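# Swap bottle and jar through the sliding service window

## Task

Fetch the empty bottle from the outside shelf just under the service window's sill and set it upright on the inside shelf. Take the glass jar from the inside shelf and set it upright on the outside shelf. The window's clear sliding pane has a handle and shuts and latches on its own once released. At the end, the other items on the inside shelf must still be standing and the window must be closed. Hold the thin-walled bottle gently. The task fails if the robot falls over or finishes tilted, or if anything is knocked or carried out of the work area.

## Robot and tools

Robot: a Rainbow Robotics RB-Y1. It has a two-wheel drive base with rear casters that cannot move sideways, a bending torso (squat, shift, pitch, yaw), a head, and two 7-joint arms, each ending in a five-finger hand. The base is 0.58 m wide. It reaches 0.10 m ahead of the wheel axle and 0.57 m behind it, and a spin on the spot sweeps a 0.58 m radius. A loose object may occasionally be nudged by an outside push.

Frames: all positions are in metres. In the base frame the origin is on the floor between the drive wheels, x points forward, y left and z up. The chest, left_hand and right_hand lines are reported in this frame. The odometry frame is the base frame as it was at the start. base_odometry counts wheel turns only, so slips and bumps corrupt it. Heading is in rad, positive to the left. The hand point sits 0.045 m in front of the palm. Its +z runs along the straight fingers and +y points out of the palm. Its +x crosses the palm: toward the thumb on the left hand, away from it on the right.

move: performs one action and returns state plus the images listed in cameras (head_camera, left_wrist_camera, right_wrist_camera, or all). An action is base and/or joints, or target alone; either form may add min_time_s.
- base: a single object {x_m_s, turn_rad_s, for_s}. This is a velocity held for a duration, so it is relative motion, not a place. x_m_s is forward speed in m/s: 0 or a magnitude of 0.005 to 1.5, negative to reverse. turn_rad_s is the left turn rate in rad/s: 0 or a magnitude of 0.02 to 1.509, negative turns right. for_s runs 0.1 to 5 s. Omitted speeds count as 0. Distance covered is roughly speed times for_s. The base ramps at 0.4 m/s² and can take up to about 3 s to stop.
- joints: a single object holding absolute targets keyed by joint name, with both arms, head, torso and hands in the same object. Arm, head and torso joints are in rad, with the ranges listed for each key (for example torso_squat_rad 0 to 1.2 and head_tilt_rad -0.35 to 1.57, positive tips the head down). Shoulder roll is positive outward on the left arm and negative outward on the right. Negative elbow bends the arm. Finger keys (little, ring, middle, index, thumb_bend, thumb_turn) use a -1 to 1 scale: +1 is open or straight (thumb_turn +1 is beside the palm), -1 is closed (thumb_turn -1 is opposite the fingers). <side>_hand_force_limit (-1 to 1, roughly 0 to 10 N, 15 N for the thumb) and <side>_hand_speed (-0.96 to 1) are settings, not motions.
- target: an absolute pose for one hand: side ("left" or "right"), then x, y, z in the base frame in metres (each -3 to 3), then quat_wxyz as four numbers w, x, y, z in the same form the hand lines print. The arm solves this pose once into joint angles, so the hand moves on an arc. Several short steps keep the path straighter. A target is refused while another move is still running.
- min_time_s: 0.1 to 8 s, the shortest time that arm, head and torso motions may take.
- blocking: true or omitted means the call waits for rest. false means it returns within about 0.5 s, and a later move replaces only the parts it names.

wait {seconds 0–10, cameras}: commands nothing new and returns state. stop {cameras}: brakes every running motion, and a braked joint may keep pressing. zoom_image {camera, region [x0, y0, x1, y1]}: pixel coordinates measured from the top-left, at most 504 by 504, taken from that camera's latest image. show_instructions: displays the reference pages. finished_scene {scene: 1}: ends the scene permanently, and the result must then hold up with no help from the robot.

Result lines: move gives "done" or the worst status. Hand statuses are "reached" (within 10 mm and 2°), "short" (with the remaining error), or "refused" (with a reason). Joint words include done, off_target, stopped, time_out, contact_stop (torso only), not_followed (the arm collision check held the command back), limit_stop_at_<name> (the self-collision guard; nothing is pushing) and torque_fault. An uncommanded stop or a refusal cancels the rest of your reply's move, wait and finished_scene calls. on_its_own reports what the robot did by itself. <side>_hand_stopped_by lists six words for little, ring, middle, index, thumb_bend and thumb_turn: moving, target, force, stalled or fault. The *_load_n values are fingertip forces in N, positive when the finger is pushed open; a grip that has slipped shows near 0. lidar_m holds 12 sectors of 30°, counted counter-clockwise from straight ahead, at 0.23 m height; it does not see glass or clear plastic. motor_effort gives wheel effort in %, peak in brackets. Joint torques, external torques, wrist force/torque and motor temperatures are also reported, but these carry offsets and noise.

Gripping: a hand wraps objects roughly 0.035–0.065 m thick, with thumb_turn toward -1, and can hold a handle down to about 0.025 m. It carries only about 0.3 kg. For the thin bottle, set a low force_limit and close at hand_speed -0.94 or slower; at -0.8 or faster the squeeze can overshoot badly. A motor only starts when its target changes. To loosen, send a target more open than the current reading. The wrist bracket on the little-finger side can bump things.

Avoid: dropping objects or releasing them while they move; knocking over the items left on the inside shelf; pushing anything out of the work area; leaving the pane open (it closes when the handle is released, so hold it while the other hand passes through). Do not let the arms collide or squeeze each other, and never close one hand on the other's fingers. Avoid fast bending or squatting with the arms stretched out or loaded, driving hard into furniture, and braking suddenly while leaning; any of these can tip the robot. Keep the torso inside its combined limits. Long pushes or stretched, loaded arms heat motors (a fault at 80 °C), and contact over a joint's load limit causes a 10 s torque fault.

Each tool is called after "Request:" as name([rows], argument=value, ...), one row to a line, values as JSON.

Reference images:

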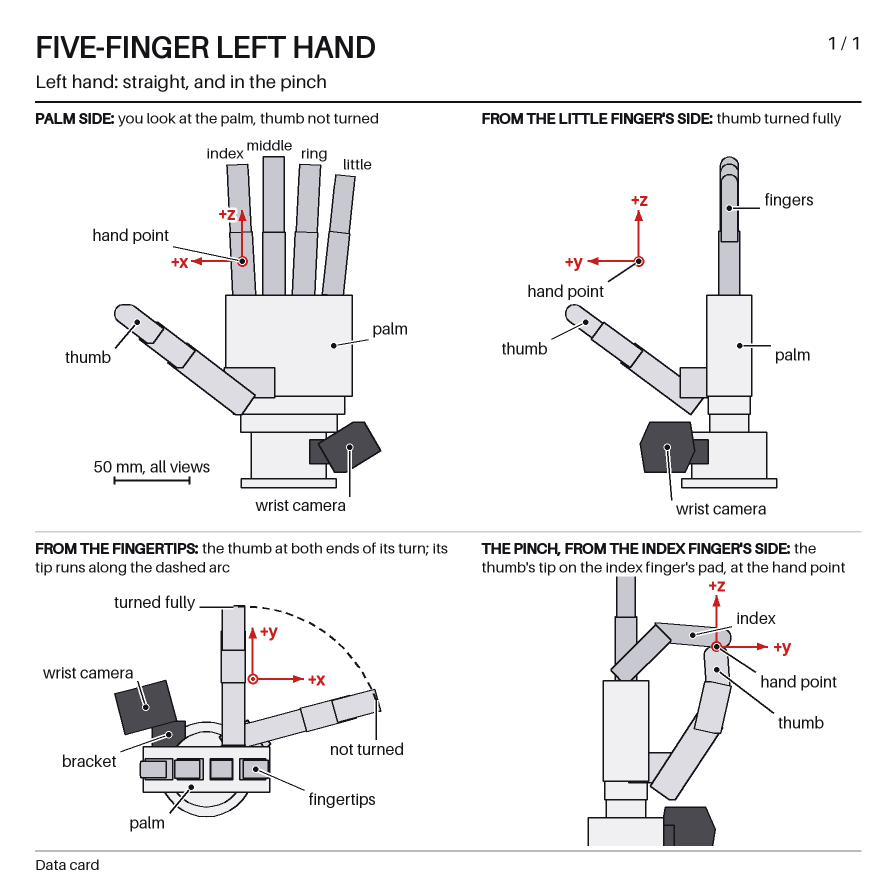

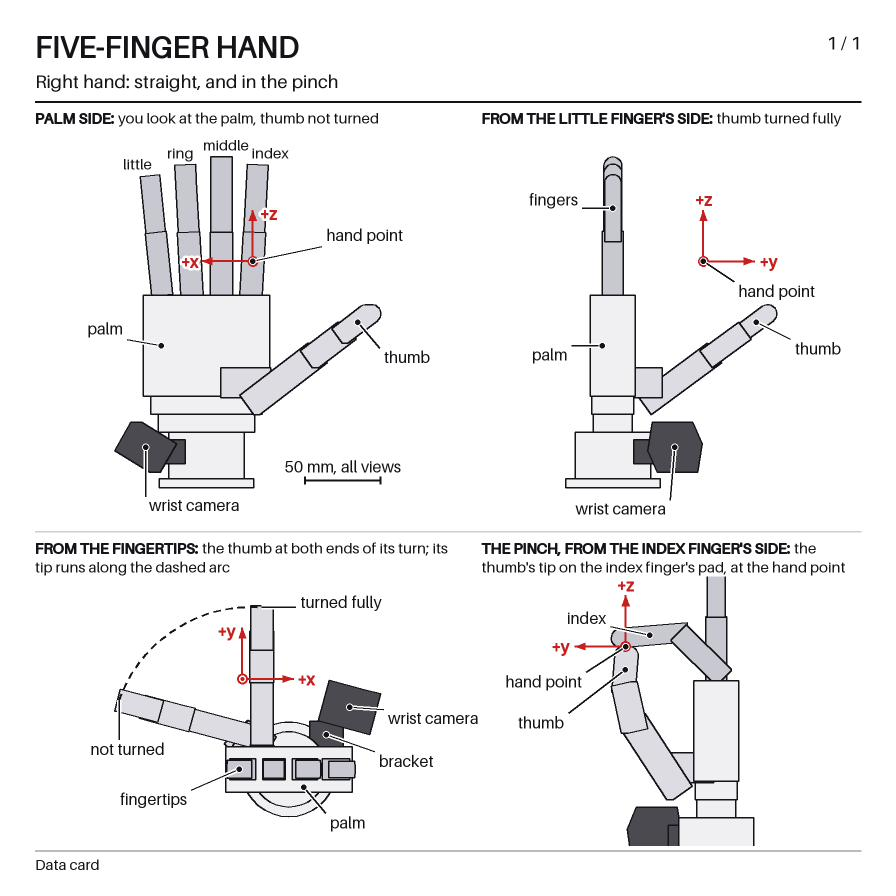

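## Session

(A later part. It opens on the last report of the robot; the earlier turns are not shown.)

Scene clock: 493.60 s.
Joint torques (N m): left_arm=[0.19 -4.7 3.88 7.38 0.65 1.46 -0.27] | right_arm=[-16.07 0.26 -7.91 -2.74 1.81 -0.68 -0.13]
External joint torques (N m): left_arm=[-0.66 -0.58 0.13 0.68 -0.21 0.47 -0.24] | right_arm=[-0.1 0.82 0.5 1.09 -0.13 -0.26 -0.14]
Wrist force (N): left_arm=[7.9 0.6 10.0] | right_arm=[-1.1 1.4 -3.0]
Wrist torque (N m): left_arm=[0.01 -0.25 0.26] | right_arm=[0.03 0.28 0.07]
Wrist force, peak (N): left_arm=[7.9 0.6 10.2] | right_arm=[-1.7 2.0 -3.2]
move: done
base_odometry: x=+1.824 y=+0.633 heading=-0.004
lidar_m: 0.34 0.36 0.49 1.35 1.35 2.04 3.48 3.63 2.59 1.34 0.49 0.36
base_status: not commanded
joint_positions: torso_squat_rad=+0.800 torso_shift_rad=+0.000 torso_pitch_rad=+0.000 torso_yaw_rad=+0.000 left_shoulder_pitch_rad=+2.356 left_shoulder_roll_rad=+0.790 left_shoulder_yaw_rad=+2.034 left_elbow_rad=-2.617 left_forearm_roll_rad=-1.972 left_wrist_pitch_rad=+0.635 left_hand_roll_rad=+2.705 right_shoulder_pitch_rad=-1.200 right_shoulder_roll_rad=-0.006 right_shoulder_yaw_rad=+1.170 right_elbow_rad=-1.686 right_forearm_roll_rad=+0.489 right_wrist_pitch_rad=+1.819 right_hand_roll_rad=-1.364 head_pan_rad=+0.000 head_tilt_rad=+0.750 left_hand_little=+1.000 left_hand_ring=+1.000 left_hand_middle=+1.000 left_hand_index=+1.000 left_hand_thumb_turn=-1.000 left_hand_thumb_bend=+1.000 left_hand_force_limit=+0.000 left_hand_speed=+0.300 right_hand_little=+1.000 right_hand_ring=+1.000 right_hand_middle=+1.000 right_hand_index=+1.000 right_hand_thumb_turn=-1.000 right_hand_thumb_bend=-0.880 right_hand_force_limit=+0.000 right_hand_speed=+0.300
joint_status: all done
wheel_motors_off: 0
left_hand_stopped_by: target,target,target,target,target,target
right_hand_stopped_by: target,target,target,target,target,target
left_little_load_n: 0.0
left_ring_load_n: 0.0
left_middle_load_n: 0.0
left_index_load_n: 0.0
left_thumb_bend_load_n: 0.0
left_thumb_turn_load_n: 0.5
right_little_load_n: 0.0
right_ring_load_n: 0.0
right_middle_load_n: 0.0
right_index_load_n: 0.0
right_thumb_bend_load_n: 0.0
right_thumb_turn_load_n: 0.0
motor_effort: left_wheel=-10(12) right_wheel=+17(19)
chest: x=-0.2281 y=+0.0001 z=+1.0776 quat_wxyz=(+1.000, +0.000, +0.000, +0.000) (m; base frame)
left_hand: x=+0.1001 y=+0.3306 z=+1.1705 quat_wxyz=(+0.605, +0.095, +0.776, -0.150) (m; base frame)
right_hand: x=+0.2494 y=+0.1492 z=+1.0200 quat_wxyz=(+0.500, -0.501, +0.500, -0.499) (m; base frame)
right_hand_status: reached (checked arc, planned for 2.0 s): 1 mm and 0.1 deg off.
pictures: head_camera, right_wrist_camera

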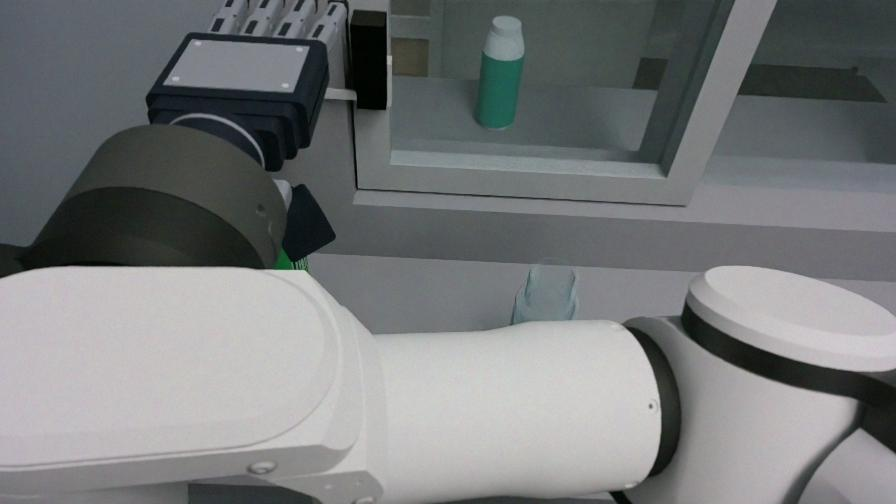

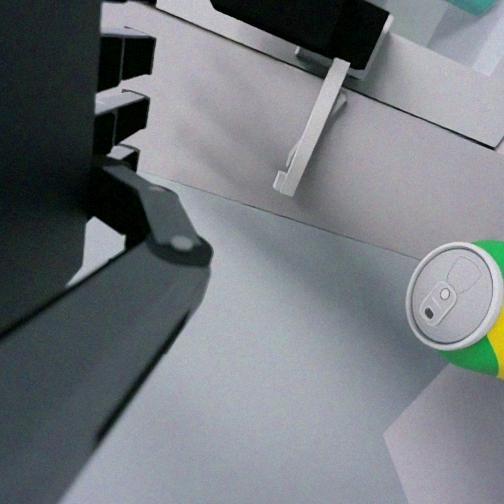

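Request:
move(joints={"head_tilt_rad": 0.5, "head_pan_rad": 0.1}, cameras=["head_camera", "left_wrist_camera"])

Scene clock: 503.47 s.
Joint torques (N m): left_arm=[0.65 -4.38 4.1 7.35 0.84 1.43 -0.22] | right_arm=[-16.47 -0.14 -7.53 -2.96 2.07 -0.85 -0.16]
External joint torques (N m): left_arm=[-0.2 -0.26 0.35 0.64 -0.02 0.44 -0.19] | right_arm=[-0.5 0.42 0.88 0.88 0.12 -0.43 -0.17]
Wrist force (N): left_arm=[7.6 0.5 10.1] | right_arm=[-1.3 1.7 -3.2]
Wrist torque (N m): left_arm=[-0.01 -0.18 0.25] | right_arm=[0.09 0.30 0.08]
Wrist force, peak (N): left_arm=[7.8 0.7 10.4] | right_arm=[-1.0 1.9 -3.3]
move: done
base_odometry: x=+1.824 y=+0.633 heading=-0.004
lidar_m: 0.34 0.35 0.50 1.35 1.36 2.02 3.48 3.61 2.57 1.36 0.49 0.35
base_status: not commanded
joint_positions: torso_squat_rad=+0.800 torso_shift_rad=+0.000 torso_pitch_rad=+0.000 torso_yaw_rad=+0.000 left_shoulder_pitch_rad=+2.356 left_shoulder_roll_rad=+0.790 left_shoulder_yaw_rad=+2.034 left_elbow_rad=-2.617 left_forearm_roll_rad=-1.972 left_wrist_pitch_rad=+0.635 left_hand_roll_rad=+2.705 right_shoulder_pitch_rad=-1.200 right_shoulder_roll_rad=-0.006 right_shoulder_yaw_rad=+1.170 right_elbow_rad=-1.686 right_forearm_roll_rad=+0.489 right_wrist_pitch_rad=+1.819 right_hand_roll_rad=-1.364 head_pan_rad=+0.100 head_tilt_rad=+0.500 left_hand_little=+1.000 left_hand_ring=+1.000 left_hand_middle=+1.000 left_hand_index=+1.000 left_hand_thumb_turn=-1.000 left_hand_thumb_bend=+1.000 left_hand_force_limit=+0.000 left_hand_speed=+0.300 right_hand_little=+1.000 right_hand_ring=+1.000 right_hand_middle=+1.000 right_hand_index=+1.000 right_hand_thumb_turn=-1.000 right_hand_thumb_bend=-0.880 right_hand_force_limit=+0.000 right_hand_speed=+0.300
joint_status: all done
wheel_motors_off: 0
left_hand_stopped_by: target,target,target,target,target,target
right_hand_stopped_by: target,target,target,target,target,target
left_little_load_n: 0.0
left_ring_load_n: 0.0
left_middle_load_n: 0.0
left_index_load_n: 0.0
left_thumb_bend_load_n: 0.0
left_thumb_turn_load_n: 0.5
right_little_load_n: 0.0
right_ring_load_n: -0.5
right_middle_load_n: 0.0
right_index_load_n: 0.0
right_thumb_bend_load_n: 0.0
right_thumb_turn_load_n: 0.0
motor_effort: left_wheel=-10(11) right_wheel=+19(19)
chest: x=-0.2281 y=+0.0001 z=+1.0776 quat_wxyz=(+1.000, +0.000, +0.000, +0.000) (m; base frame)
left_hand: x=+0.1001 y=+0.3306 z=+1.1705 quat_wxyz=(+0.605, +0.095, +0.776, -0.150) (m; base frame)
right_hand: x=+0.2494 y=+0.1492 z=+1.0200 quat_wxyz=(+0.500, -0.501, +0.500, -0.499) (m; base frame)
pictures: head_camera, left_wrist_camera

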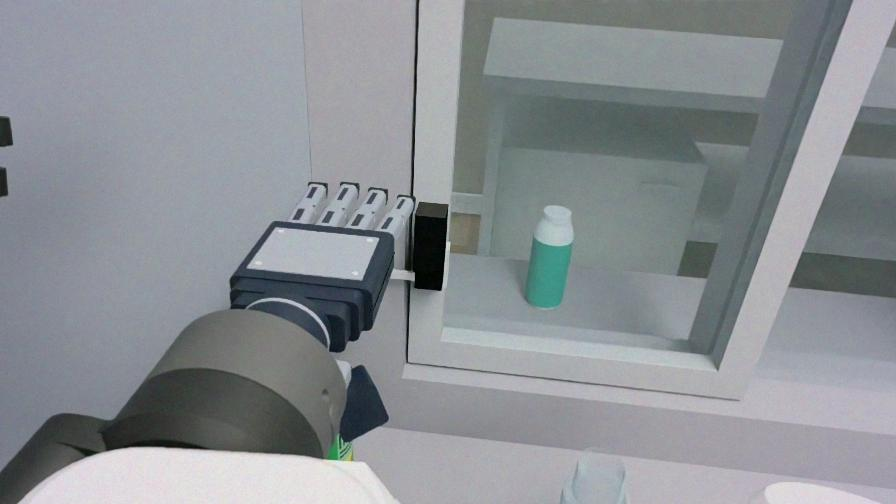

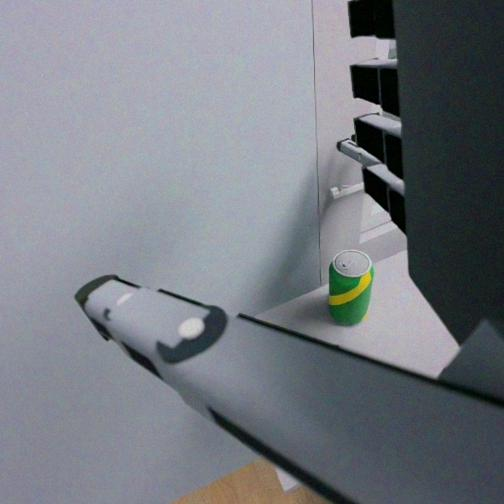

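Request:
zoom_image(camera="head_camera", region=[280, 160, 480, 310])

Request:
zoom_image(camera="left_wrist_camera", region=[290, 90, 410, 210])

Scaled by 2.520 from the camera's 896x504 image, which has a finer 1280x720 frame.

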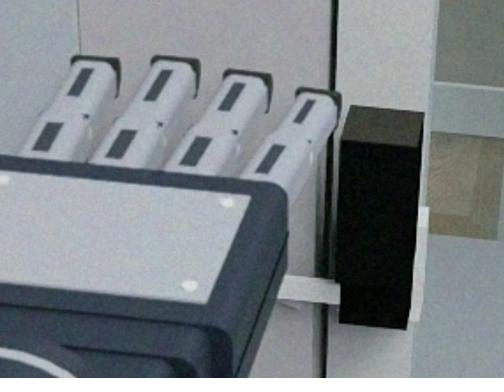

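Scaled by 4.200 from the camera's 504x504 image, which has a finer 720x720 frame.

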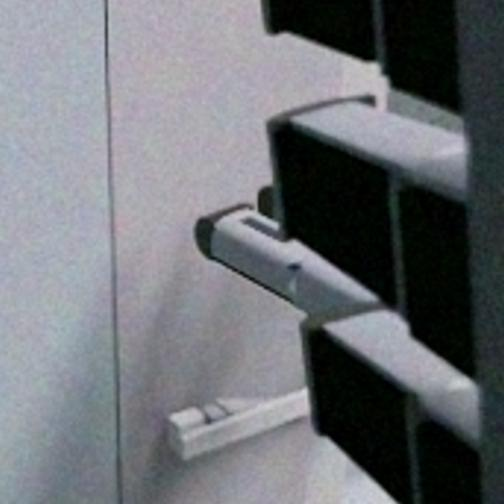

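Request:
move(target={"side": "right", "x": 0.27, "y": 0.163, "z": 1.02, "quat_wxyz": [0.5, -0.5, 0.5, -0.5]}, min_time_s=1.5, cameras=["head_camera", "left_wrist_camera", "right_wrist_camera"])

Request:
zoom_image(camera="left_wrist_camera", region=[290, 90, 410, 210])

Request:
zoom_image(camera="head_camera", region=[280, 160, 480, 310])

Scene clock: 515.87 s.
Joint torques (N m): left_arm=[0.45 -4.92 3.84 7.32 0.95 1.44 -0.2] | right_arm=[-16.91 -0.36 -8 -2.09 1.64 -0.6 -0.13]
External joint torques (N m): left_arm=[-0.4 -0.8 0.09 0.62 0.09 0.45 -0.17] | right_arm=[-0.11 1.61 0.64 1.14 -0.36 -0.35 -0.14]
Wrist force (N): left_arm=[7.7 0.4 10.1] | right_arm=[-0.8 2.0 -3.1]
Wrist torque (N m): left_arm=[-0.01 -0.21 0.25] | right_arm=[0.14 0.26 0.12]
Wrist force, peak (N): left_arm=[7.9 0.6 10.3] | right_arm=[-1.4 1.7 -3.3]
move: done
base_odometry: x=+1.824 y=+0.633 heading=-0.004
lidar_m: 0.34 0.36 0.51 1.34 1.36 2.02 3.49 3.63 2.58 1.36 0.49 0.36
base_status: not commanded
joint_positions: torso_squat_rad=+0.800 torso_shift_rad=+0.000 torso_pitch_rad=+0.000 torso_yaw_rad=+0.000 left_shoulder_pitch_rad=+2.356 left_shoulder_roll_rad=+0.790 left_shoulder_yaw_rad=+2.034 left_elbow_rad=-2.617 left_forearm_roll_rad=-1.972 left_wrist_pitch_rad=+0.635 left_hand_roll_rad=+2.705 right_shoulder_pitch_rad=-1.290 right_shoulder_roll_rad=+0.000 right_shoulder_yaw_rad=+1.189 right_elbow_rad=-1.561 right_forearm_roll_rad=+0.397 right_wrist_pitch_rad=+1.763 right_hand_roll_rad=-1.453 head_pan_rad=+0.100 head_tilt_rad=+0.500 left_hand_little=+1.000 left_hand_ring=+1.000 left_hand_middle=+1.000 left_hand_index=+1.000 left_hand_thumb_turn=-1.000 left_hand_thumb_bend=+1.000 left_hand_force_limit=+0.000 left_hand_speed=+0.300 right_hand_little=+1.000 right_hand_ring=+1.000 right_hand_middle=+1.000 right_hand_index=+1.000 right_hand_thumb_turn=-1.000 right_hand_thumb_bend=-0.880 right_hand_force_limit=+0.000 right_hand_speed=+0.300
joint_status: all done
wheel_motors_off: 0
left_hand_stopped_by: target,target,target,target,target,target
right_hand_stopped_by: target,target,target,target,target,target
left_little_load_n: 0.0
left_ring_load_n: 0.0
left_middle_load_n: 0.0
left_index_load_n: 0.0
left_thumb_bend_load_n: 0.0
left_thumb_turn_load_n: 0.0
right_little_load_n: 0.0
right_ring_load_n: 0.0
right_middle_load_n: 0.0
right_index_load_n: 0.0
right_thumb_bend_load_n: 0.5
right_thumb_turn_load_n: 0.0
motor_effort: left_wheel=-10(12) right_wheel=+16(19)
chest: x=-0.2281 y=+0.0001 z=+1.0776 quat_wxyz=(+1.000, +0.000, +0.000, +0.000) (m; base frame)
left_hand: x=+0.1001 y=+0.3306 z=+1.1705 quat_wxyz=(+0.605, +0.095, +0.776, -0.150) (m; base frame)
right_hand: x=+0.2704 y=+0.1620 z=+1.0203 quat_wxyz=(+0.501, -0.500, +0.500, -0.499) (m; base frame)
right_hand_status: reached (checked arc, planned for 1.5 s): 1 mm and 0.1 deg off.
pictures: head_camera, left_wrist_camera, right_wrist_camera

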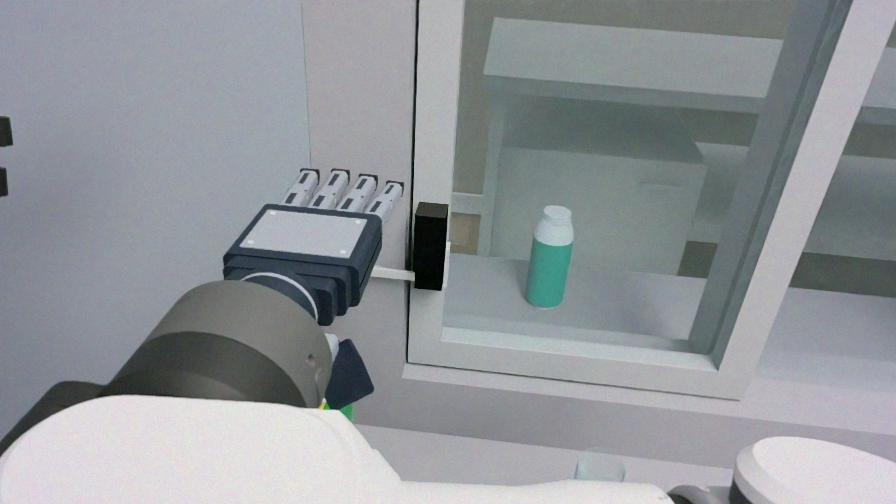

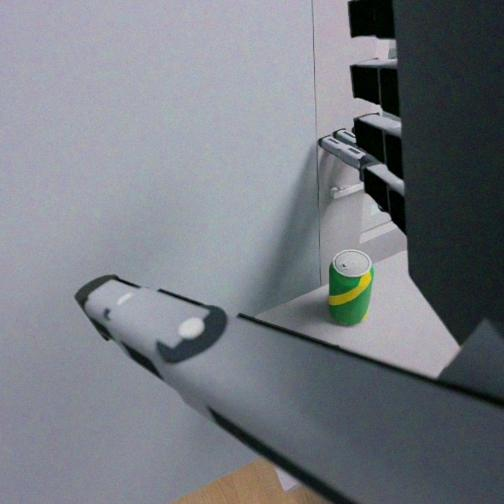

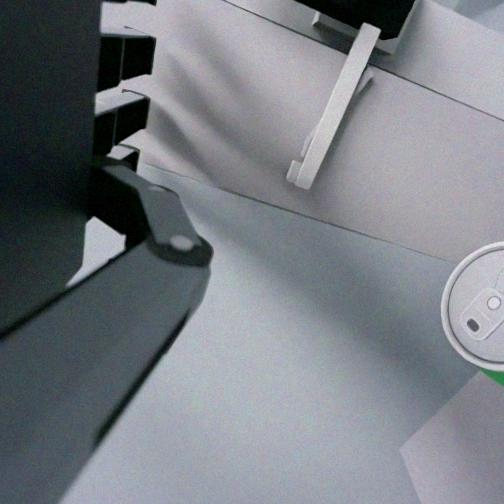

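Scaled by 4.200 from the camera's 504x504 image, which has a finer 720x720 frame.

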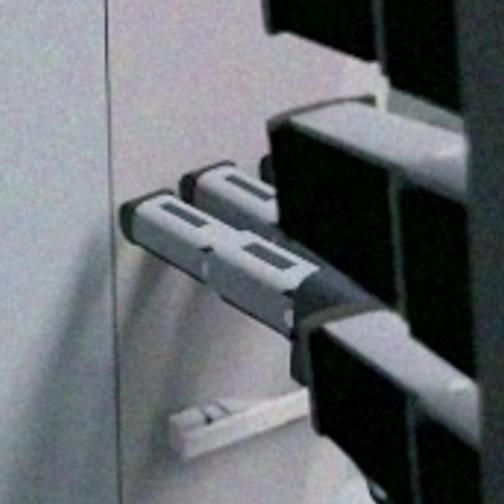

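Scaled by 2.520 from the camera's 896x504 image, which has a finer 1280x720 frame.

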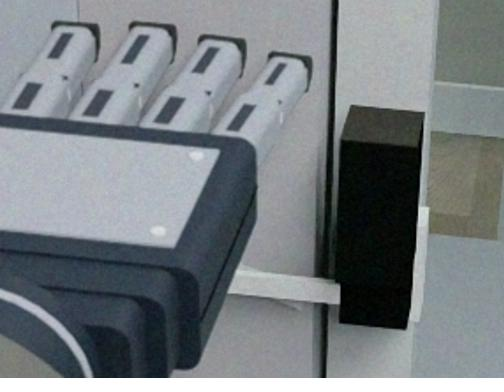

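Request:
move(target={"side": "right", "x": 0.29, "y": 0.163, "z": 1.02, "quat_wxyz": [0.5, -0.5, 0.5, -0.5]}, min_time_s=1.5, cameras=["head_camera", "left_wrist_camera", "right_wrist_camera"])

Request:
zoom_image(camera="left_wrist_camera", region=[290, 90, 410, 210])

Request:
zoom_image(camera="head_camera", region=[240, 130, 480, 310])

Scene clock: 523.60 s.
Joint torques (N m): left_arm=[0.21 -4.64 3.82 7.54 0.85 1.34 -0.34] | right_arm=[-22.38 -31.24 -22.1 20.1 2.29 -14.75 -0.43]
External joint torques (N m): left_arm=[-0.68 -0.56 0.06 0.82 -0.01 0.35 -0.31] | right_arm=[-5.09 -28.94 -13.53 23.32 0.27 -14.53 -0.44]
Wrist force (N): left_arm=[7.5 0.3 10.2] | right_arm=[46.4 8.3 -163.5]
Wrist torque (N m): left_arm=[-0.03 -0.18 0.23] | right_arm=[9.14 6.95 3.04]
Wrist force, peak (N): left_arm=[8.0 0.6 10.4] | right_arm=[46.7 8.5 -164.5]
move: done
base_odometry: x=+1.824 y=+0.633 heading=-0.003
lidar_m: 0.34 0.35 0.50 1.35 1.35 2.02 3.49 3.62 2.57 1.35 0.50 0.35
base_status: not commanded
joint_positions: torso_squat_rad=+0.801 torso_shift_rad=-0.003 torso_pitch_rad=-0.005 torso_yaw_rad=+0.000 left_shoulder_pitch_rad=+2.356 left_shoulder_roll_rad=+0.790 left_shoulder_yaw_rad=+2.034 left_elbow_rad=-2.617 left_forearm_roll_rad=-1.972 left_wrist_pitch_rad=+0.635 left_hand_roll_rad=+2.705 right_shoulder_pitch_rad=-1.300 right_shoulder_roll_rad=+0.005 right_shoulder_yaw_rad=+1.175 right_elbow_rad=-1.493 right_forearm_roll_rad=+0.385 right_wrist_pitch_rad=+1.697 right_hand_roll_rad=-1.466 head_pan_rad=+0.100 head_tilt_rad=+0.500 left_hand_little=+1.000 left_hand_ring=+1.000 left_hand_middle=+1.000 left_hand_index=+1.000 left_hand_thumb_turn=-1.000 left_hand_thumb_bend=+1.000 left_hand_force_limit=+0.000 left_hand_speed=+0.300 right_hand_little=+1.000 right_hand_ring=+1.000 right_hand_middle=+0.999 right_hand_index=+1.000 right_hand_thumb_turn=-1.000 right_hand_thumb_bend=-0.880 right_hand_force_limit=+0.000 right_hand_speed=+0.300
joint_status: all done
wheel_motors_off: 0
left_hand_stopped_by: target,target,target,target,target,target
right_hand_stopped_by: target,target,target,target,target,target
left_little_load_n: 0.0
left_ring_load_n: 0.0
left_middle_load_n: 0.0
left_index_load_n: 0.0
left_thumb_bend_load_n: 0.0
left_thumb_turn_load_n: 0.0
right_little_load_n: 0.0
right_ring_load_n: 0.0
right_middle_load_n: -10.5
right_index_load_n: 0.0
right_thumb_bend_load_n: 0.0
right_thumb_turn_load_n: 0.5
motor_effort: left_wheel=+31(33) right_wheel=+49(50)
chest: x=-0.2308 y=-0.0005 z=+1.0772 quat_wxyz=(+1.000, +0.000, -0.002, +0.000) (m; base frame)
left_hand: x=+0.0970 y=+0.3299 z=+1.1720 quat_wxyz=(+0.607, +0.096, +0.775, -0.149) (m; base frame)
right_hand: x=+0.2829 y=+0.1665 z=+1.0209 quat_wxyz=(+0.503, -0.501, +0.498, -0.498) (m; base frame)
right_hand_status: reached (checked arc, planned for 1.5 s): 8 mm and 0.5 deg off.
pictures: head_camera, left_wrist_camera, right_wrist_camera

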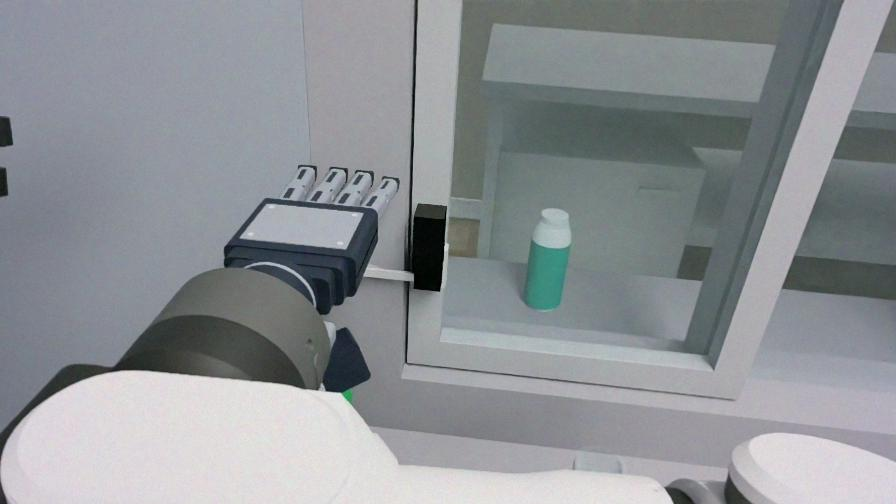

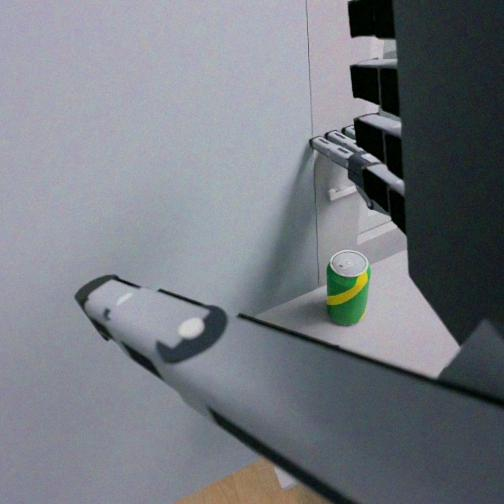

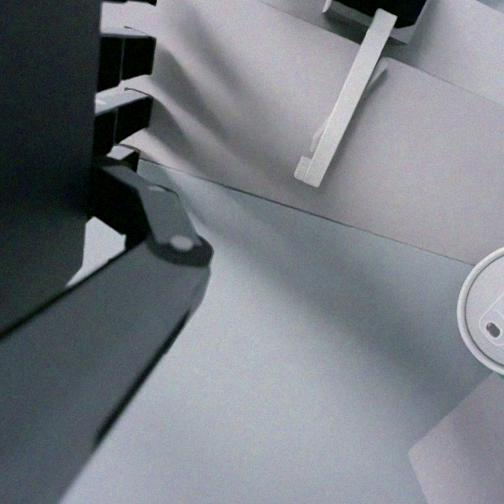

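Scaled by 4.200 from the camera's 504x504 image, which has a finer 720x720 frame.

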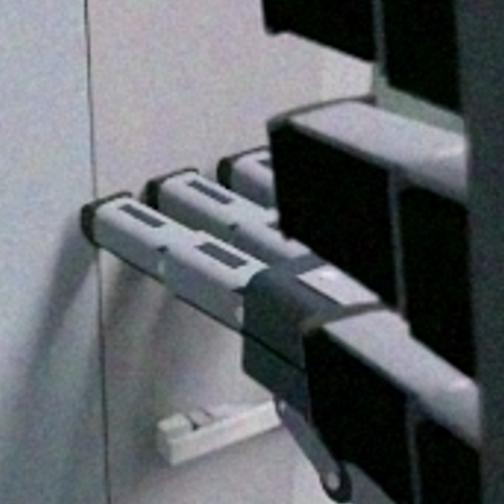

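Scaled by 2.100 from the camera's 896x504 image, which has a finer 1280x720 frame.

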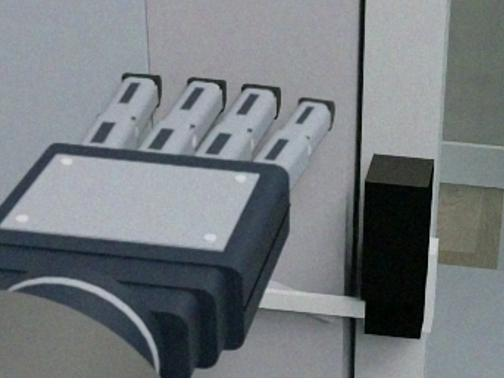

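Request:
move(target={"side": "right", "x": 0.264, "y": 0.163, "z": 1.02, "quat_wxyz": [0.5, -0.5, 0.5, -0.5]}, min_time_s=1, cameras=["head_camera"])

Scene clock: 527.90 s.
Joint torques (N m): left_arm=[0.54 -4.51 3.87 7.19 0.83 1.36 -0.29] | right_arm=[-16.94 -2.69 -8.34 -2.69 1.47 0.02 -0.06]
External joint torques (N m): left_arm=[-0.32 -0.39 0.12 0.48 -0.03 0.37 -0.26] | right_arm=[-0.2 -0.4 0.4 0.28 -0.53 0.21 -0.07]
Wrist force (N): left_arm=[7.7 0.6 10.0] | right_arm=[-0.3 2.0 -3.1]
Wrist torque (N m): left_arm=[0.02 -0.21 0.24] | right_arm=[0.16 0.19 0.17]
Wrist force, peak (N): left_arm=[7.8 0.6 10.4] | right_arm=[46.5 8.1 -164.3]
move: done
base_odometry: x=+1.824 y=+0.633 heading=-0.003
lidar_m: 0.34 0.36 0.50 1.34 1.35 2.02 3.49 3.62 2.57 1.36 0.49 0.37
base_status: not commanded
joint_positions: torso_squat_rad=+0.800 torso_shift_rad=+0.000 torso_pitch_rad=+0.000 torso_yaw_rad=+0.000 left_shoulder_pitch_rad=+2.356 left_shoulder_roll_rad=+0.790 left_shoulder_yaw_rad=+2.034 left_elbow_rad=-2.617 left_forearm_roll_rad=-1.972 left_wrist_pitch_rad=+0.635 left_hand_roll_rad=+2.705 right_shoulder_pitch_rad=-1.315 right_shoulder_roll_rad=+0.000 right_shoulder_yaw_rad=+1.212 right_elbow_rad=-1.561 right_forearm_roll_rad=+0.364 right_wrist_pitch_rad=+1.784 right_hand_roll_rad=-1.478 head_pan_rad=+0.100 head_tilt_rad=+0.500 left_hand_little=+1.000 left_hand_ring=+1.000 left_hand_middle=+1.000 left_hand_index=+1.000 left_hand_thumb_turn=-1.000 left_hand_thumb_bend=+1.000 left_hand_force_limit=+0.000 left_hand_speed=+0.300 right_hand_little=+1.000 right_hand_ring=+1.000 right_hand_middle=+1.000 right_hand_index=+1.000 right_hand_thumb_turn=-1.000 right_hand_thumb_bend=-0.880 right_hand_force_limit=+0.000 right_hand_speed=+0.300
joint_status: all done
wheel_motors_off: 0
left_hand_stopped_by: target,target,target,target,target,target
right_hand_stopped_by: target,target,target,target,target,target
left_little_load_n: 0.0
left_ring_load_n: 0.0
left_middle_load_n: 0.0
left_index_load_n: 0.0
left_thumb_bend_load_n: 0.0
left_thumb_turn_load_n: 0.0
right_little_load_n: 0.0
right_ring_load_n: 0.0
right_middle_load_n: 0.0
right_index_load_n: 0.0
right_thumb_bend_load_n: 0.0
right_thumb_turn_load_n: 0.0
motor_effort: left_wheel=-7(33) right_wheel=+14(51)
chest: x=-0.2281 y=+0.0000 z=+1.0776 quat_wxyz=(+1.000, +0.000, +0.000, +0.000) (m; base frame)
left_hand: x=+0.1001 y=+0.3305 z=+1.1705 quat_wxyz=(+0.605, +0.095, +0.776, -0.150) (m; base frame)
right_hand: x=+0.2664 y=+0.1634 z=+1.0178 quat_wxyz=(+0.499, -0.501, +0.501, -0.499) (m; base frame)
right_hand_status: reached (checked arc, planned for 1.0 s): 3 mm and 0.3 deg off.
pictures: head_camera

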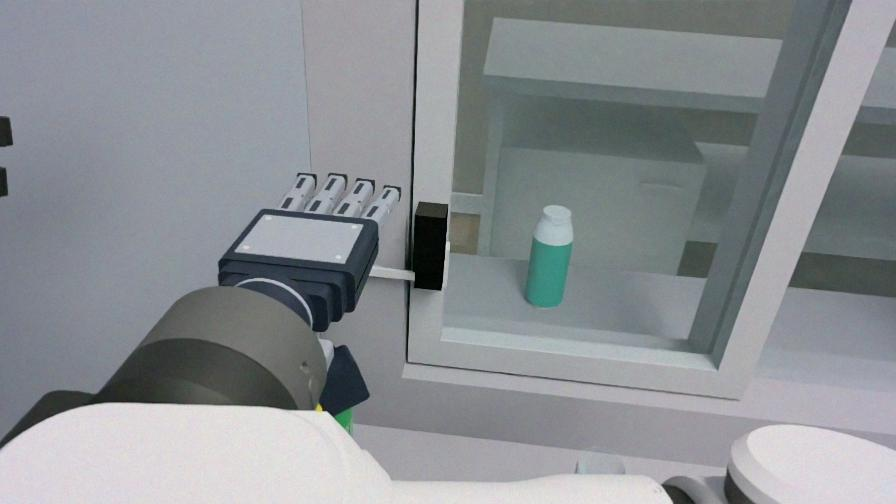

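Request:
move(target={"side": "right", "x": 0.264, "y": 0.163, "z": 0.965, "quat_wxyz": [0.5, -0.5, 0.5, -0.5]}, min_time_s=2, cameras=["head_camera", "left_wrist_camera", "right_wrist_camera"])

Request:
zoom_image(camera="left_wrist_camera", region=[290, 90, 410, 210])

Request:
zoom_image(camera="head_camera", region=[240, 130, 480, 310])

Scene clock: 544.43 s.
Joint torques (N m): left_arm=[0.45 -4.52 3.95 7.32 0.75 1.32 -0.22] | right_arm=[-17.35 -3.11 -7.85 -1.25 1.7 0.46 -0.29]
External joint torques (N m): left_arm=[-0.4 -0.4 0.19 0.62 -0.11 0.34 -0.19] | right_arm=[-0.71 -0.77 0.89 1.03 -0.31 0.24 -0.3]
Wrist force (N): left_arm=[7.6 0.6 10.2] | right_arm=[-0.7 1.9 -2.8]
Wrist torque (N m): left_arm=[0.01 -0.20 0.24] | right_arm=[0.13 0.23 0.12]
Wrist force, peak (N): left_arm=[8.0 0.6 10.3] | right_arm=[-0.4 2.2 -3.5]
move: done
base_odometry: x=+1.824 y=+0.633 heading=-0.003
lidar_m: 0.33 0.35 0.49 1.35 1.34 2.03 3.48 3.61 2.57 1.35 0.49 0.36
base_status: not commanded
joint_positions: torso_squat_rad=+0.800 torso_shift_rad=+0.000 torso_pitch_rad=+0.000 torso_yaw_rad=+0.000 left_shoulder_pitch_rad=+2.356 left_shoulder_roll_rad=+0.790 left_shoulder_yaw_rad=+2.034 left_elbow_rad=-2.617 left_forearm_roll_rad=-1.972 left_wrist_pitch_rad=+0.635 left_hand_roll_rad=+2.705 right_shoulder_pitch_rad=-1.320 right_shoulder_roll_rad=+0.000 right_shoulder_yaw_rad=+1.397 right_elbow_rad=-1.498 right_forearm_roll_rad=+0.314 right_wrist_pitch_rad=+1.784 right_hand_roll_rad=-1.679 head_pan_rad=+0.100 head_tilt_rad=+0.500 left_hand_little=+1.000 left_hand_ring=+1.000 left_hand_middle=+1.000 left_hand_index=+1.000 left_hand_thumb_turn=-1.000 left_hand_thumb_bend=+1.000 left_hand_force_limit=+0.000 left_hand_speed=+0.300 right_hand_little=+1.000 right_hand_ring=+1.000 right_hand_middle=+1.000 right_hand_index=+1.000 right_hand_thumb_turn=-1.000 right_hand_thumb_bend=-0.880 right_hand_force_limit=+0.000 right_hand_speed=+0.300
joint_status: all done
wheel_motors_off: 0
left_hand_stopped_by: target,target,target,target,target,target
right_hand_stopped_by: target,target,target,target,target,target
left_little_load_n: -0.5
left_ring_load_n: 0.0
left_middle_load_n: 0.0
left_index_load_n: 0.0
left_thumb_bend_load_n: 0.0
left_thumb_turn_load_n: 0.5
right_little_load_n: 0.0
right_ring_load_n: 0.0
right_middle_load_n: 0.0
right_index_load_n: 0.0
right_thumb_bend_load_n: 0.0
right_thumb_turn_load_n: 0.0
motor_effort: left_wheel=-9(10) right_wheel=+14(15)
chest: x=-0.2281 y=+0.0000 z=+1.0776 quat_wxyz=(+1.000, +0.000, +0.000, +0.000) (m; base frame)
left_hand: x=+0.1001 y=+0.3305 z=+1.1705 quat_wxyz=(+0.605, +0.095, +0.776, -0.150) (m; base frame)
right_hand: x=+0.2642 y=+0.1624 z=+0.9651 quat_wxyz=(+0.501, -0.501, +0.499, -0.498) (m; base frame)
right_hand_status: reached (checked arc, planned for 2.0 s): 1 mm and 0.3 deg off.
pictures: head_camera, left_wrist_camera, right_wrist_camera

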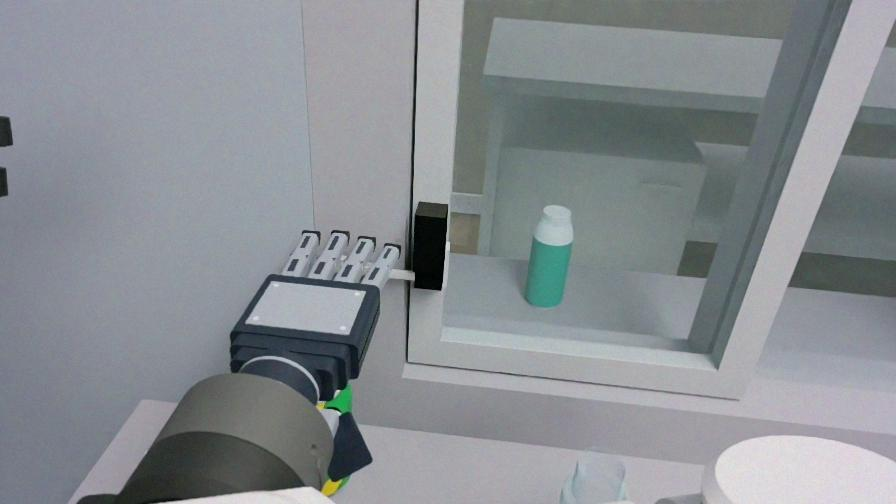

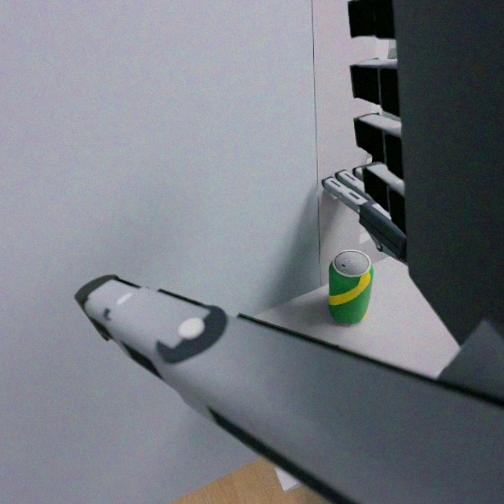

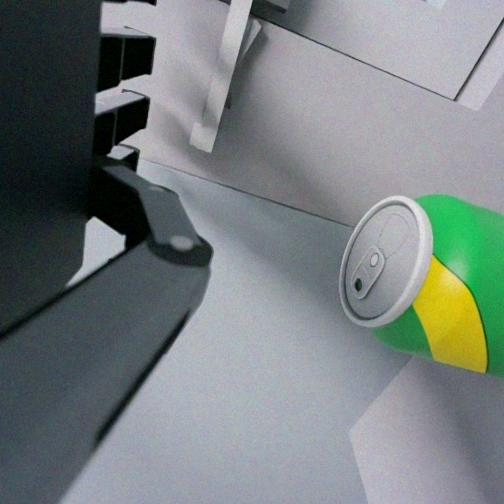

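Scaled by 4.200 from the camera's 504x504 image, which has a finer 720x720 frame.

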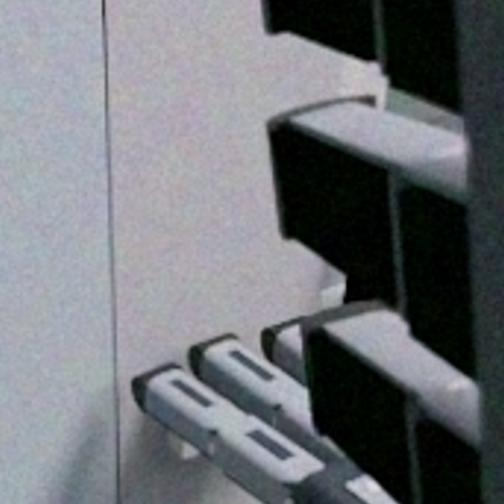

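Scaled by 2.100 from the camera's 896x504 image, which has a finer 1280x720 frame.

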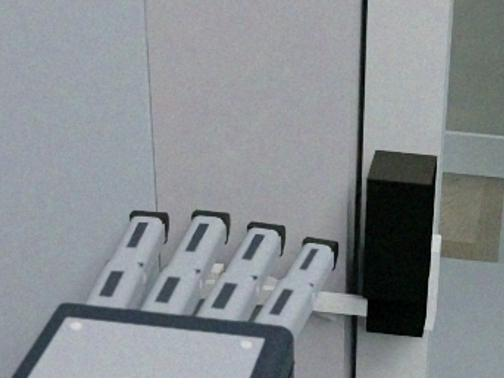

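Request:
move(target={"side": "right", "x": 0.264, "y": 0.163, "z": 0.945, "quat_wxyz": [0.5, -0.5, 0.5, -0.5]}, min_time_s=1.5, cameras=["head_camera", "left_wrist_camera"])

Request:
zoom_image(camera="left_wrist_camera", region=[290, 110, 410, 230])

Request:
zoom_image(camera="head_camera", region=[240, 130, 480, 310])

Scene clock: 550.47 s.
Joint torques (N m): left_arm=[0.16 -4.61 4.01 7.32 0.82 1.38 -0.19] | right_arm=[-17.13 -3.79 -7.49 -0.92 1.7 0.09 -0.11]
External joint torques (N m): left_arm=[-0.69 -0.49 0.26 0.61 -0.04 0.39 -0.16] | right_arm=[-0.44 -0.97 1.21 0.73 -0.28 -0.33 -0.11]
Wrist force (N): left_arm=[7.8 0.5 10.0] | right_arm=[-0.5 1.6 -3.2]
Wrist torque (N m): left_arm=[-0.01 -0.22 0.26] | right_arm=[0.11 0.17 0.14]
Wrist force, peak (N): left_arm=[8.0 0.9 10.2] | right_arm=[-1.0 2.4 -3.5]
move: done
base_odometry: x=+1.824 y=+0.633 heading=-0.003
lidar_m: 0.34 0.35 0.49 1.36 1.36 2.02 3.49 3.63 2.57 1.36 0.49 0.35
base_status: not commanded
joint_positions: torso_squat_rad=+0.800 torso_shift_rad=+0.000 torso_pitch_rad=+0.000 torso_yaw_rad=+0.000 left_shoulder_pitch_rad=+2.356 left_shoulder_roll_rad=+0.790 left_shoulder_yaw_rad=+2.034 left_elbow_rad=-2.617 left_forearm_roll_rad=-1.972 left_wrist_pitch_rad=+0.635 left_hand_roll_rad=+2.705 right_shoulder_pitch_rad=-1.351 right_shoulder_roll_rad=+0.000 right_shoulder_yaw_rad=+1.485 right_elbow_rad=-1.470 right_forearm_roll_rad=+0.254 right_wrist_pitch_rad=+1.779 right_hand_roll_rad=-1.783 head_pan_rad=+0.100 head_tilt_rad=+0.500 left_hand_little=+1.000 left_hand_ring=+1.000 left_hand_middle=+1.000 left_hand_index=+1.000 left_hand_thumb_turn=-1.000 left_hand_thumb_bend=+1.000 left_hand_force_limit=+0.000 left_hand_speed=+0.300 right_hand_little=+1.000 right_hand_ring=+1.000 right_hand_middle=+1.000 right_hand_index=+1.000 right_hand_thumb_turn=-1.000 right_hand_thumb_bend=-0.880 right_hand_force_limit=+0.000 right_hand_speed=+0.300
joint_status: all done
wheel_motors_off: 0
left_hand_stopped_by: target,target,target,target,target,target
right_hand_stopped_by: target,target,target,target,target,target
left_little_load_n: 0.0
left_ring_load_n: 0.5
left_middle_load_n: 0.0
left_index_load_n: 0.5
left_thumb_bend_load_n: 0.0
left_thumb_turn_load_n: 0.5
right_little_load_n: 0.0
right_ring_load_n: 0.0
right_middle_load_n: 0.0
right_index_load_n: 0.0
right_thumb_bend_load_n: 0.0
right_thumb_turn_load_n: 0.0
motor_effort: left_wheel=-7(9) right_wheel=+13(15)
chest: x=-0.2281 y=+0.0000 z=+1.0776 quat_wxyz=(+1.000, +0.000, +0.000, +0.000) (m; base frame)
left_hand: x=+0.1001 y=+0.3305 z=+1.1705 quat_wxyz=(+0.605, +0.095, +0.776, -0.150) (m; base frame)
right_hand: x=+0.2642 y=+0.1622 z=+0.9452 quat_wxyz=(+0.503, -0.504, +0.498, -0.495) (m; base frame)
right_hand_status: reached (checked arc, planned for 1.5 s): 1 mm and 0.8 deg off.
pictures: head_camera, left_wrist_camera

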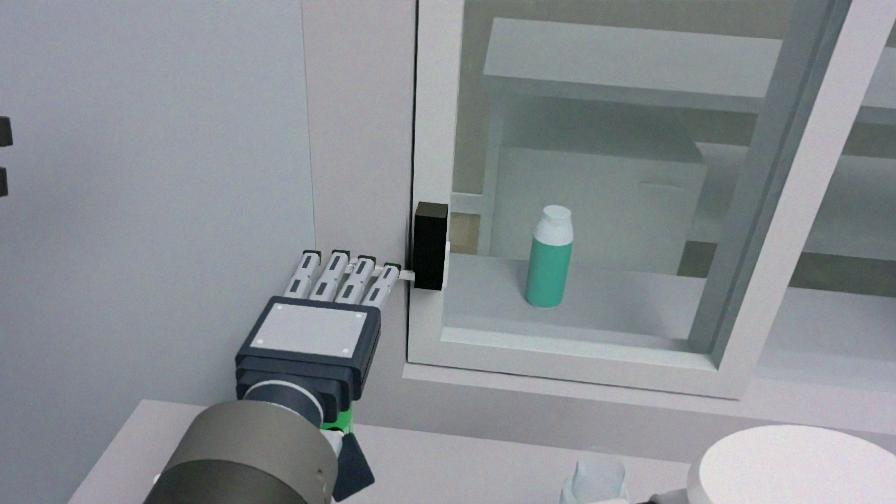

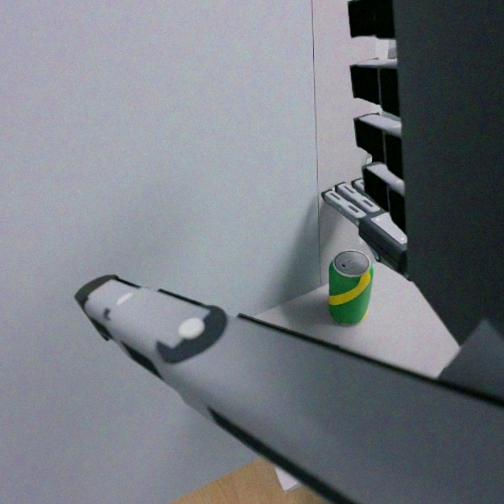

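Scaled by 4.200 from the camera's 504x504 image, which has a finer 720x720 frame.

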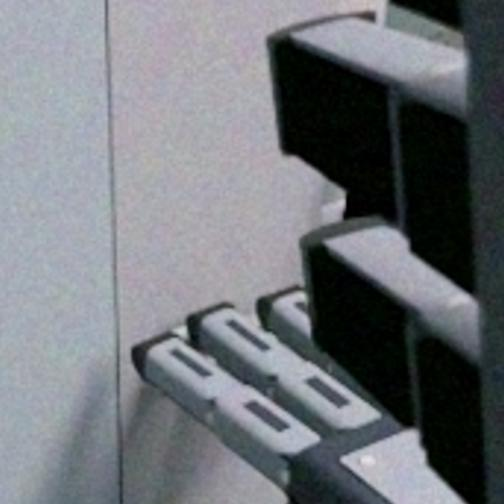

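Scaled by 2.100 from the camera's 896x504 image, which has a finer 1280x720 frame.

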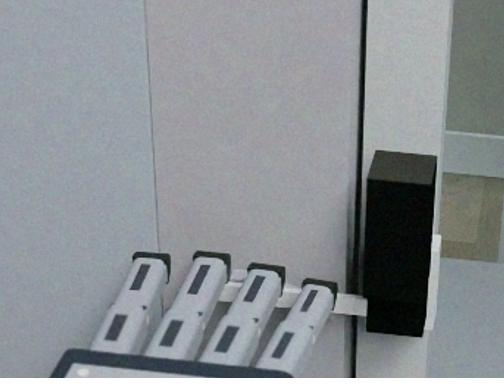

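Request:
move(target={"side": "right", "x": 0.266, "y": 0.163, "z": 0.93, "quat_wxyz": [0.5, -0.5, 0.5, -0.5]}, min_time_s=1.5, cameras=["head_camera", "left_wrist_camera", "right_wrist_camera"])

Request:
zoom_image(camera="head_camera", region=[280, 180, 480, 330])

Scene clock: 556.13 s.
Joint torques (N m): left_arm=[0.42 -4.66 3.97 7.39 0.74 1.29 -0.19] | right_arm=[-5.4 -4.96 -3.94 2.56 -6.5 -3.91 0.19]
External joint torques (N m): left_arm=[-0.44 -0.55 0.21 0.68 -0.12 0.31 -0.16] | right_arm=[11.43 -1.27 4.66 3.39 -8.43 -4.54 0.19]
Wrist force (N): left_arm=[7.8 0.8 10.1] | right_arm=[4.4 -26.7 -27.5]
Wrist torque (N m): left_arm=[0.04 -0.21 0.25] | right_arm=[3.55 1.05 -0.18]
Wrist force, peak (N): left_arm=[8.1 0.7 10.1] | right_arm=[4.2 -27.2 -27.6]
move: done
base_odometry: x=+1.824 y=+0.633 heading=-0.003
lidar_m: 0.33 0.35 0.49 1.34 1.35 2.02 3.48 3.62 2.58 1.35 0.48 0.36
base_status: not commanded
joint_positions: torso_squat_rad=+0.800 torso_shift_rad=-0.001 torso_pitch_rad=-0.001 torso_yaw_rad=+0.000 left_shoulder_pitch_rad=+2.356 left_shoulder_roll_rad=+0.790 left_shoulder_yaw_rad=+2.034 left_elbow_rad=-2.617 left_forearm_roll_rad=-1.972 left_wrist_pitch_rad=+0.635 left_hand_roll_rad=+2.705 right_shoulder_pitch_rad=-1.405 right_shoulder_roll_rad=+0.000 right_shoulder_yaw_rad=+1.570 right_elbow_rad=-1.447 right_forearm_roll_rad=+0.173 right_wrist_pitch_rad=+1.766 right_hand_roll_rad=-1.887 head_pan_rad=+0.100 head_tilt_rad=+0.500 left_hand_little=+1.000 left_hand_ring=+1.000 left_hand_middle=+1.000 left_hand_index=+1.000 left_hand_thumb_turn=-1.000 left_hand_thumb_bend=+1.000 left_hand_force_limit=+0.000 left_hand_speed=+0.300 right_hand_little=+1.000 right_hand_ring=+1.000 right_hand_middle=+1.000 right_hand_index=+1.000 right_hand_thumb_turn=-1.000 right_hand_thumb_bend=-0.880 right_hand_force_limit=+0.000 right_hand_speed=+0.300
joint_status: all done
wheel_motors_off: 0
left_hand_stopped_by: target,target,target,target,target,target
right_hand_stopped_by: target,target,target,target,target,target
left_little_load_n: 0.0
left_ring_load_n: 0.0
left_middle_load_n: 0.0
left_index_load_n: 0.0
left_thumb_bend_load_n: 0.0
left_thumb_turn_load_n: 0.5
right_little_load_n: 0.0
right_ring_load_n: 0.0
right_middle_load_n: 4.0
right_index_load_n: 0.0
right_thumb_bend_load_n: 0.0
right_thumb_turn_load_n: 0.0
motor_effort: left_wheel=-8(9) right_wheel=+13(16)
chest: x=-0.2287 y=+0.0000 z=+1.0775 quat_wxyz=(+1.000, +0.000, -0.001, +0.000) (m; base frame)
left_hand: x=+0.0994 y=+0.3305 z=+1.1709 quat_wxyz=(+0.605, +0.095, +0.776, -0.150) (m; base frame)
right_hand: x=+0.2657 y=+0.1632 z=+0.9328 quat_wxyz=(+0.507, -0.506, +0.496, -0.491) (m; base frame)
right_hand_status: reached (checked arc, as near as the solve gets, planned for 1.5 s): 3 mm and 1.6 deg off.
pictures: head_camera, left_wrist_camera, right_wrist_camera

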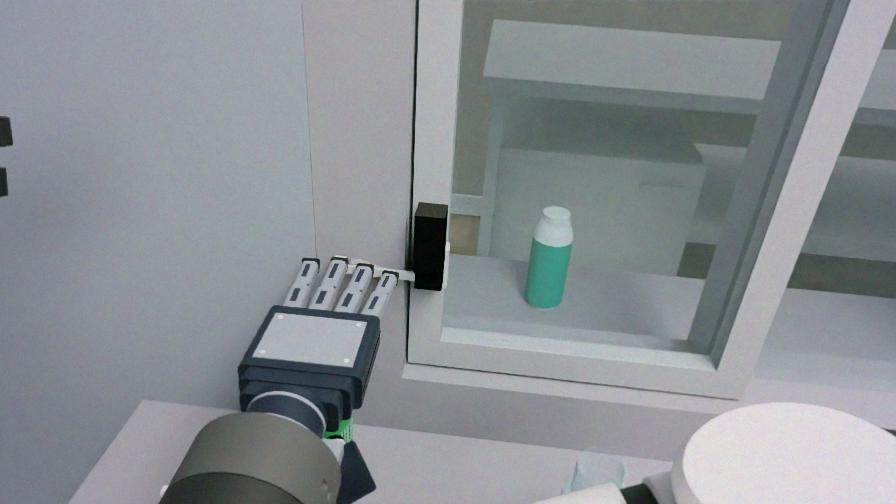

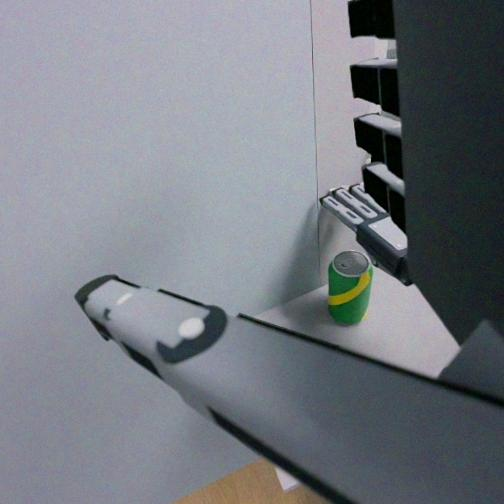

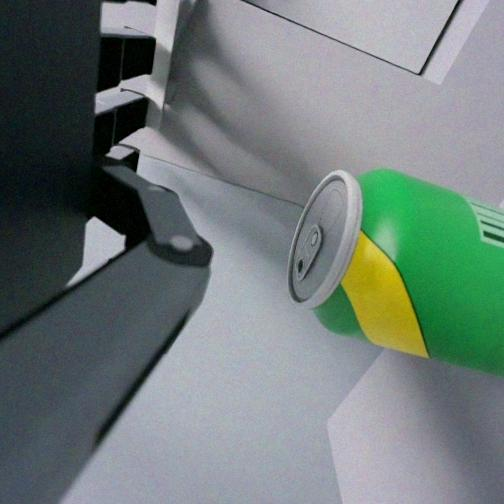

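Scaled by 2.520 from the camera's 896x504 image, which has a finer 1280x720 frame.

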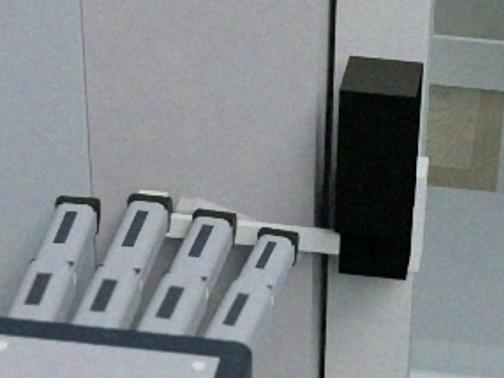

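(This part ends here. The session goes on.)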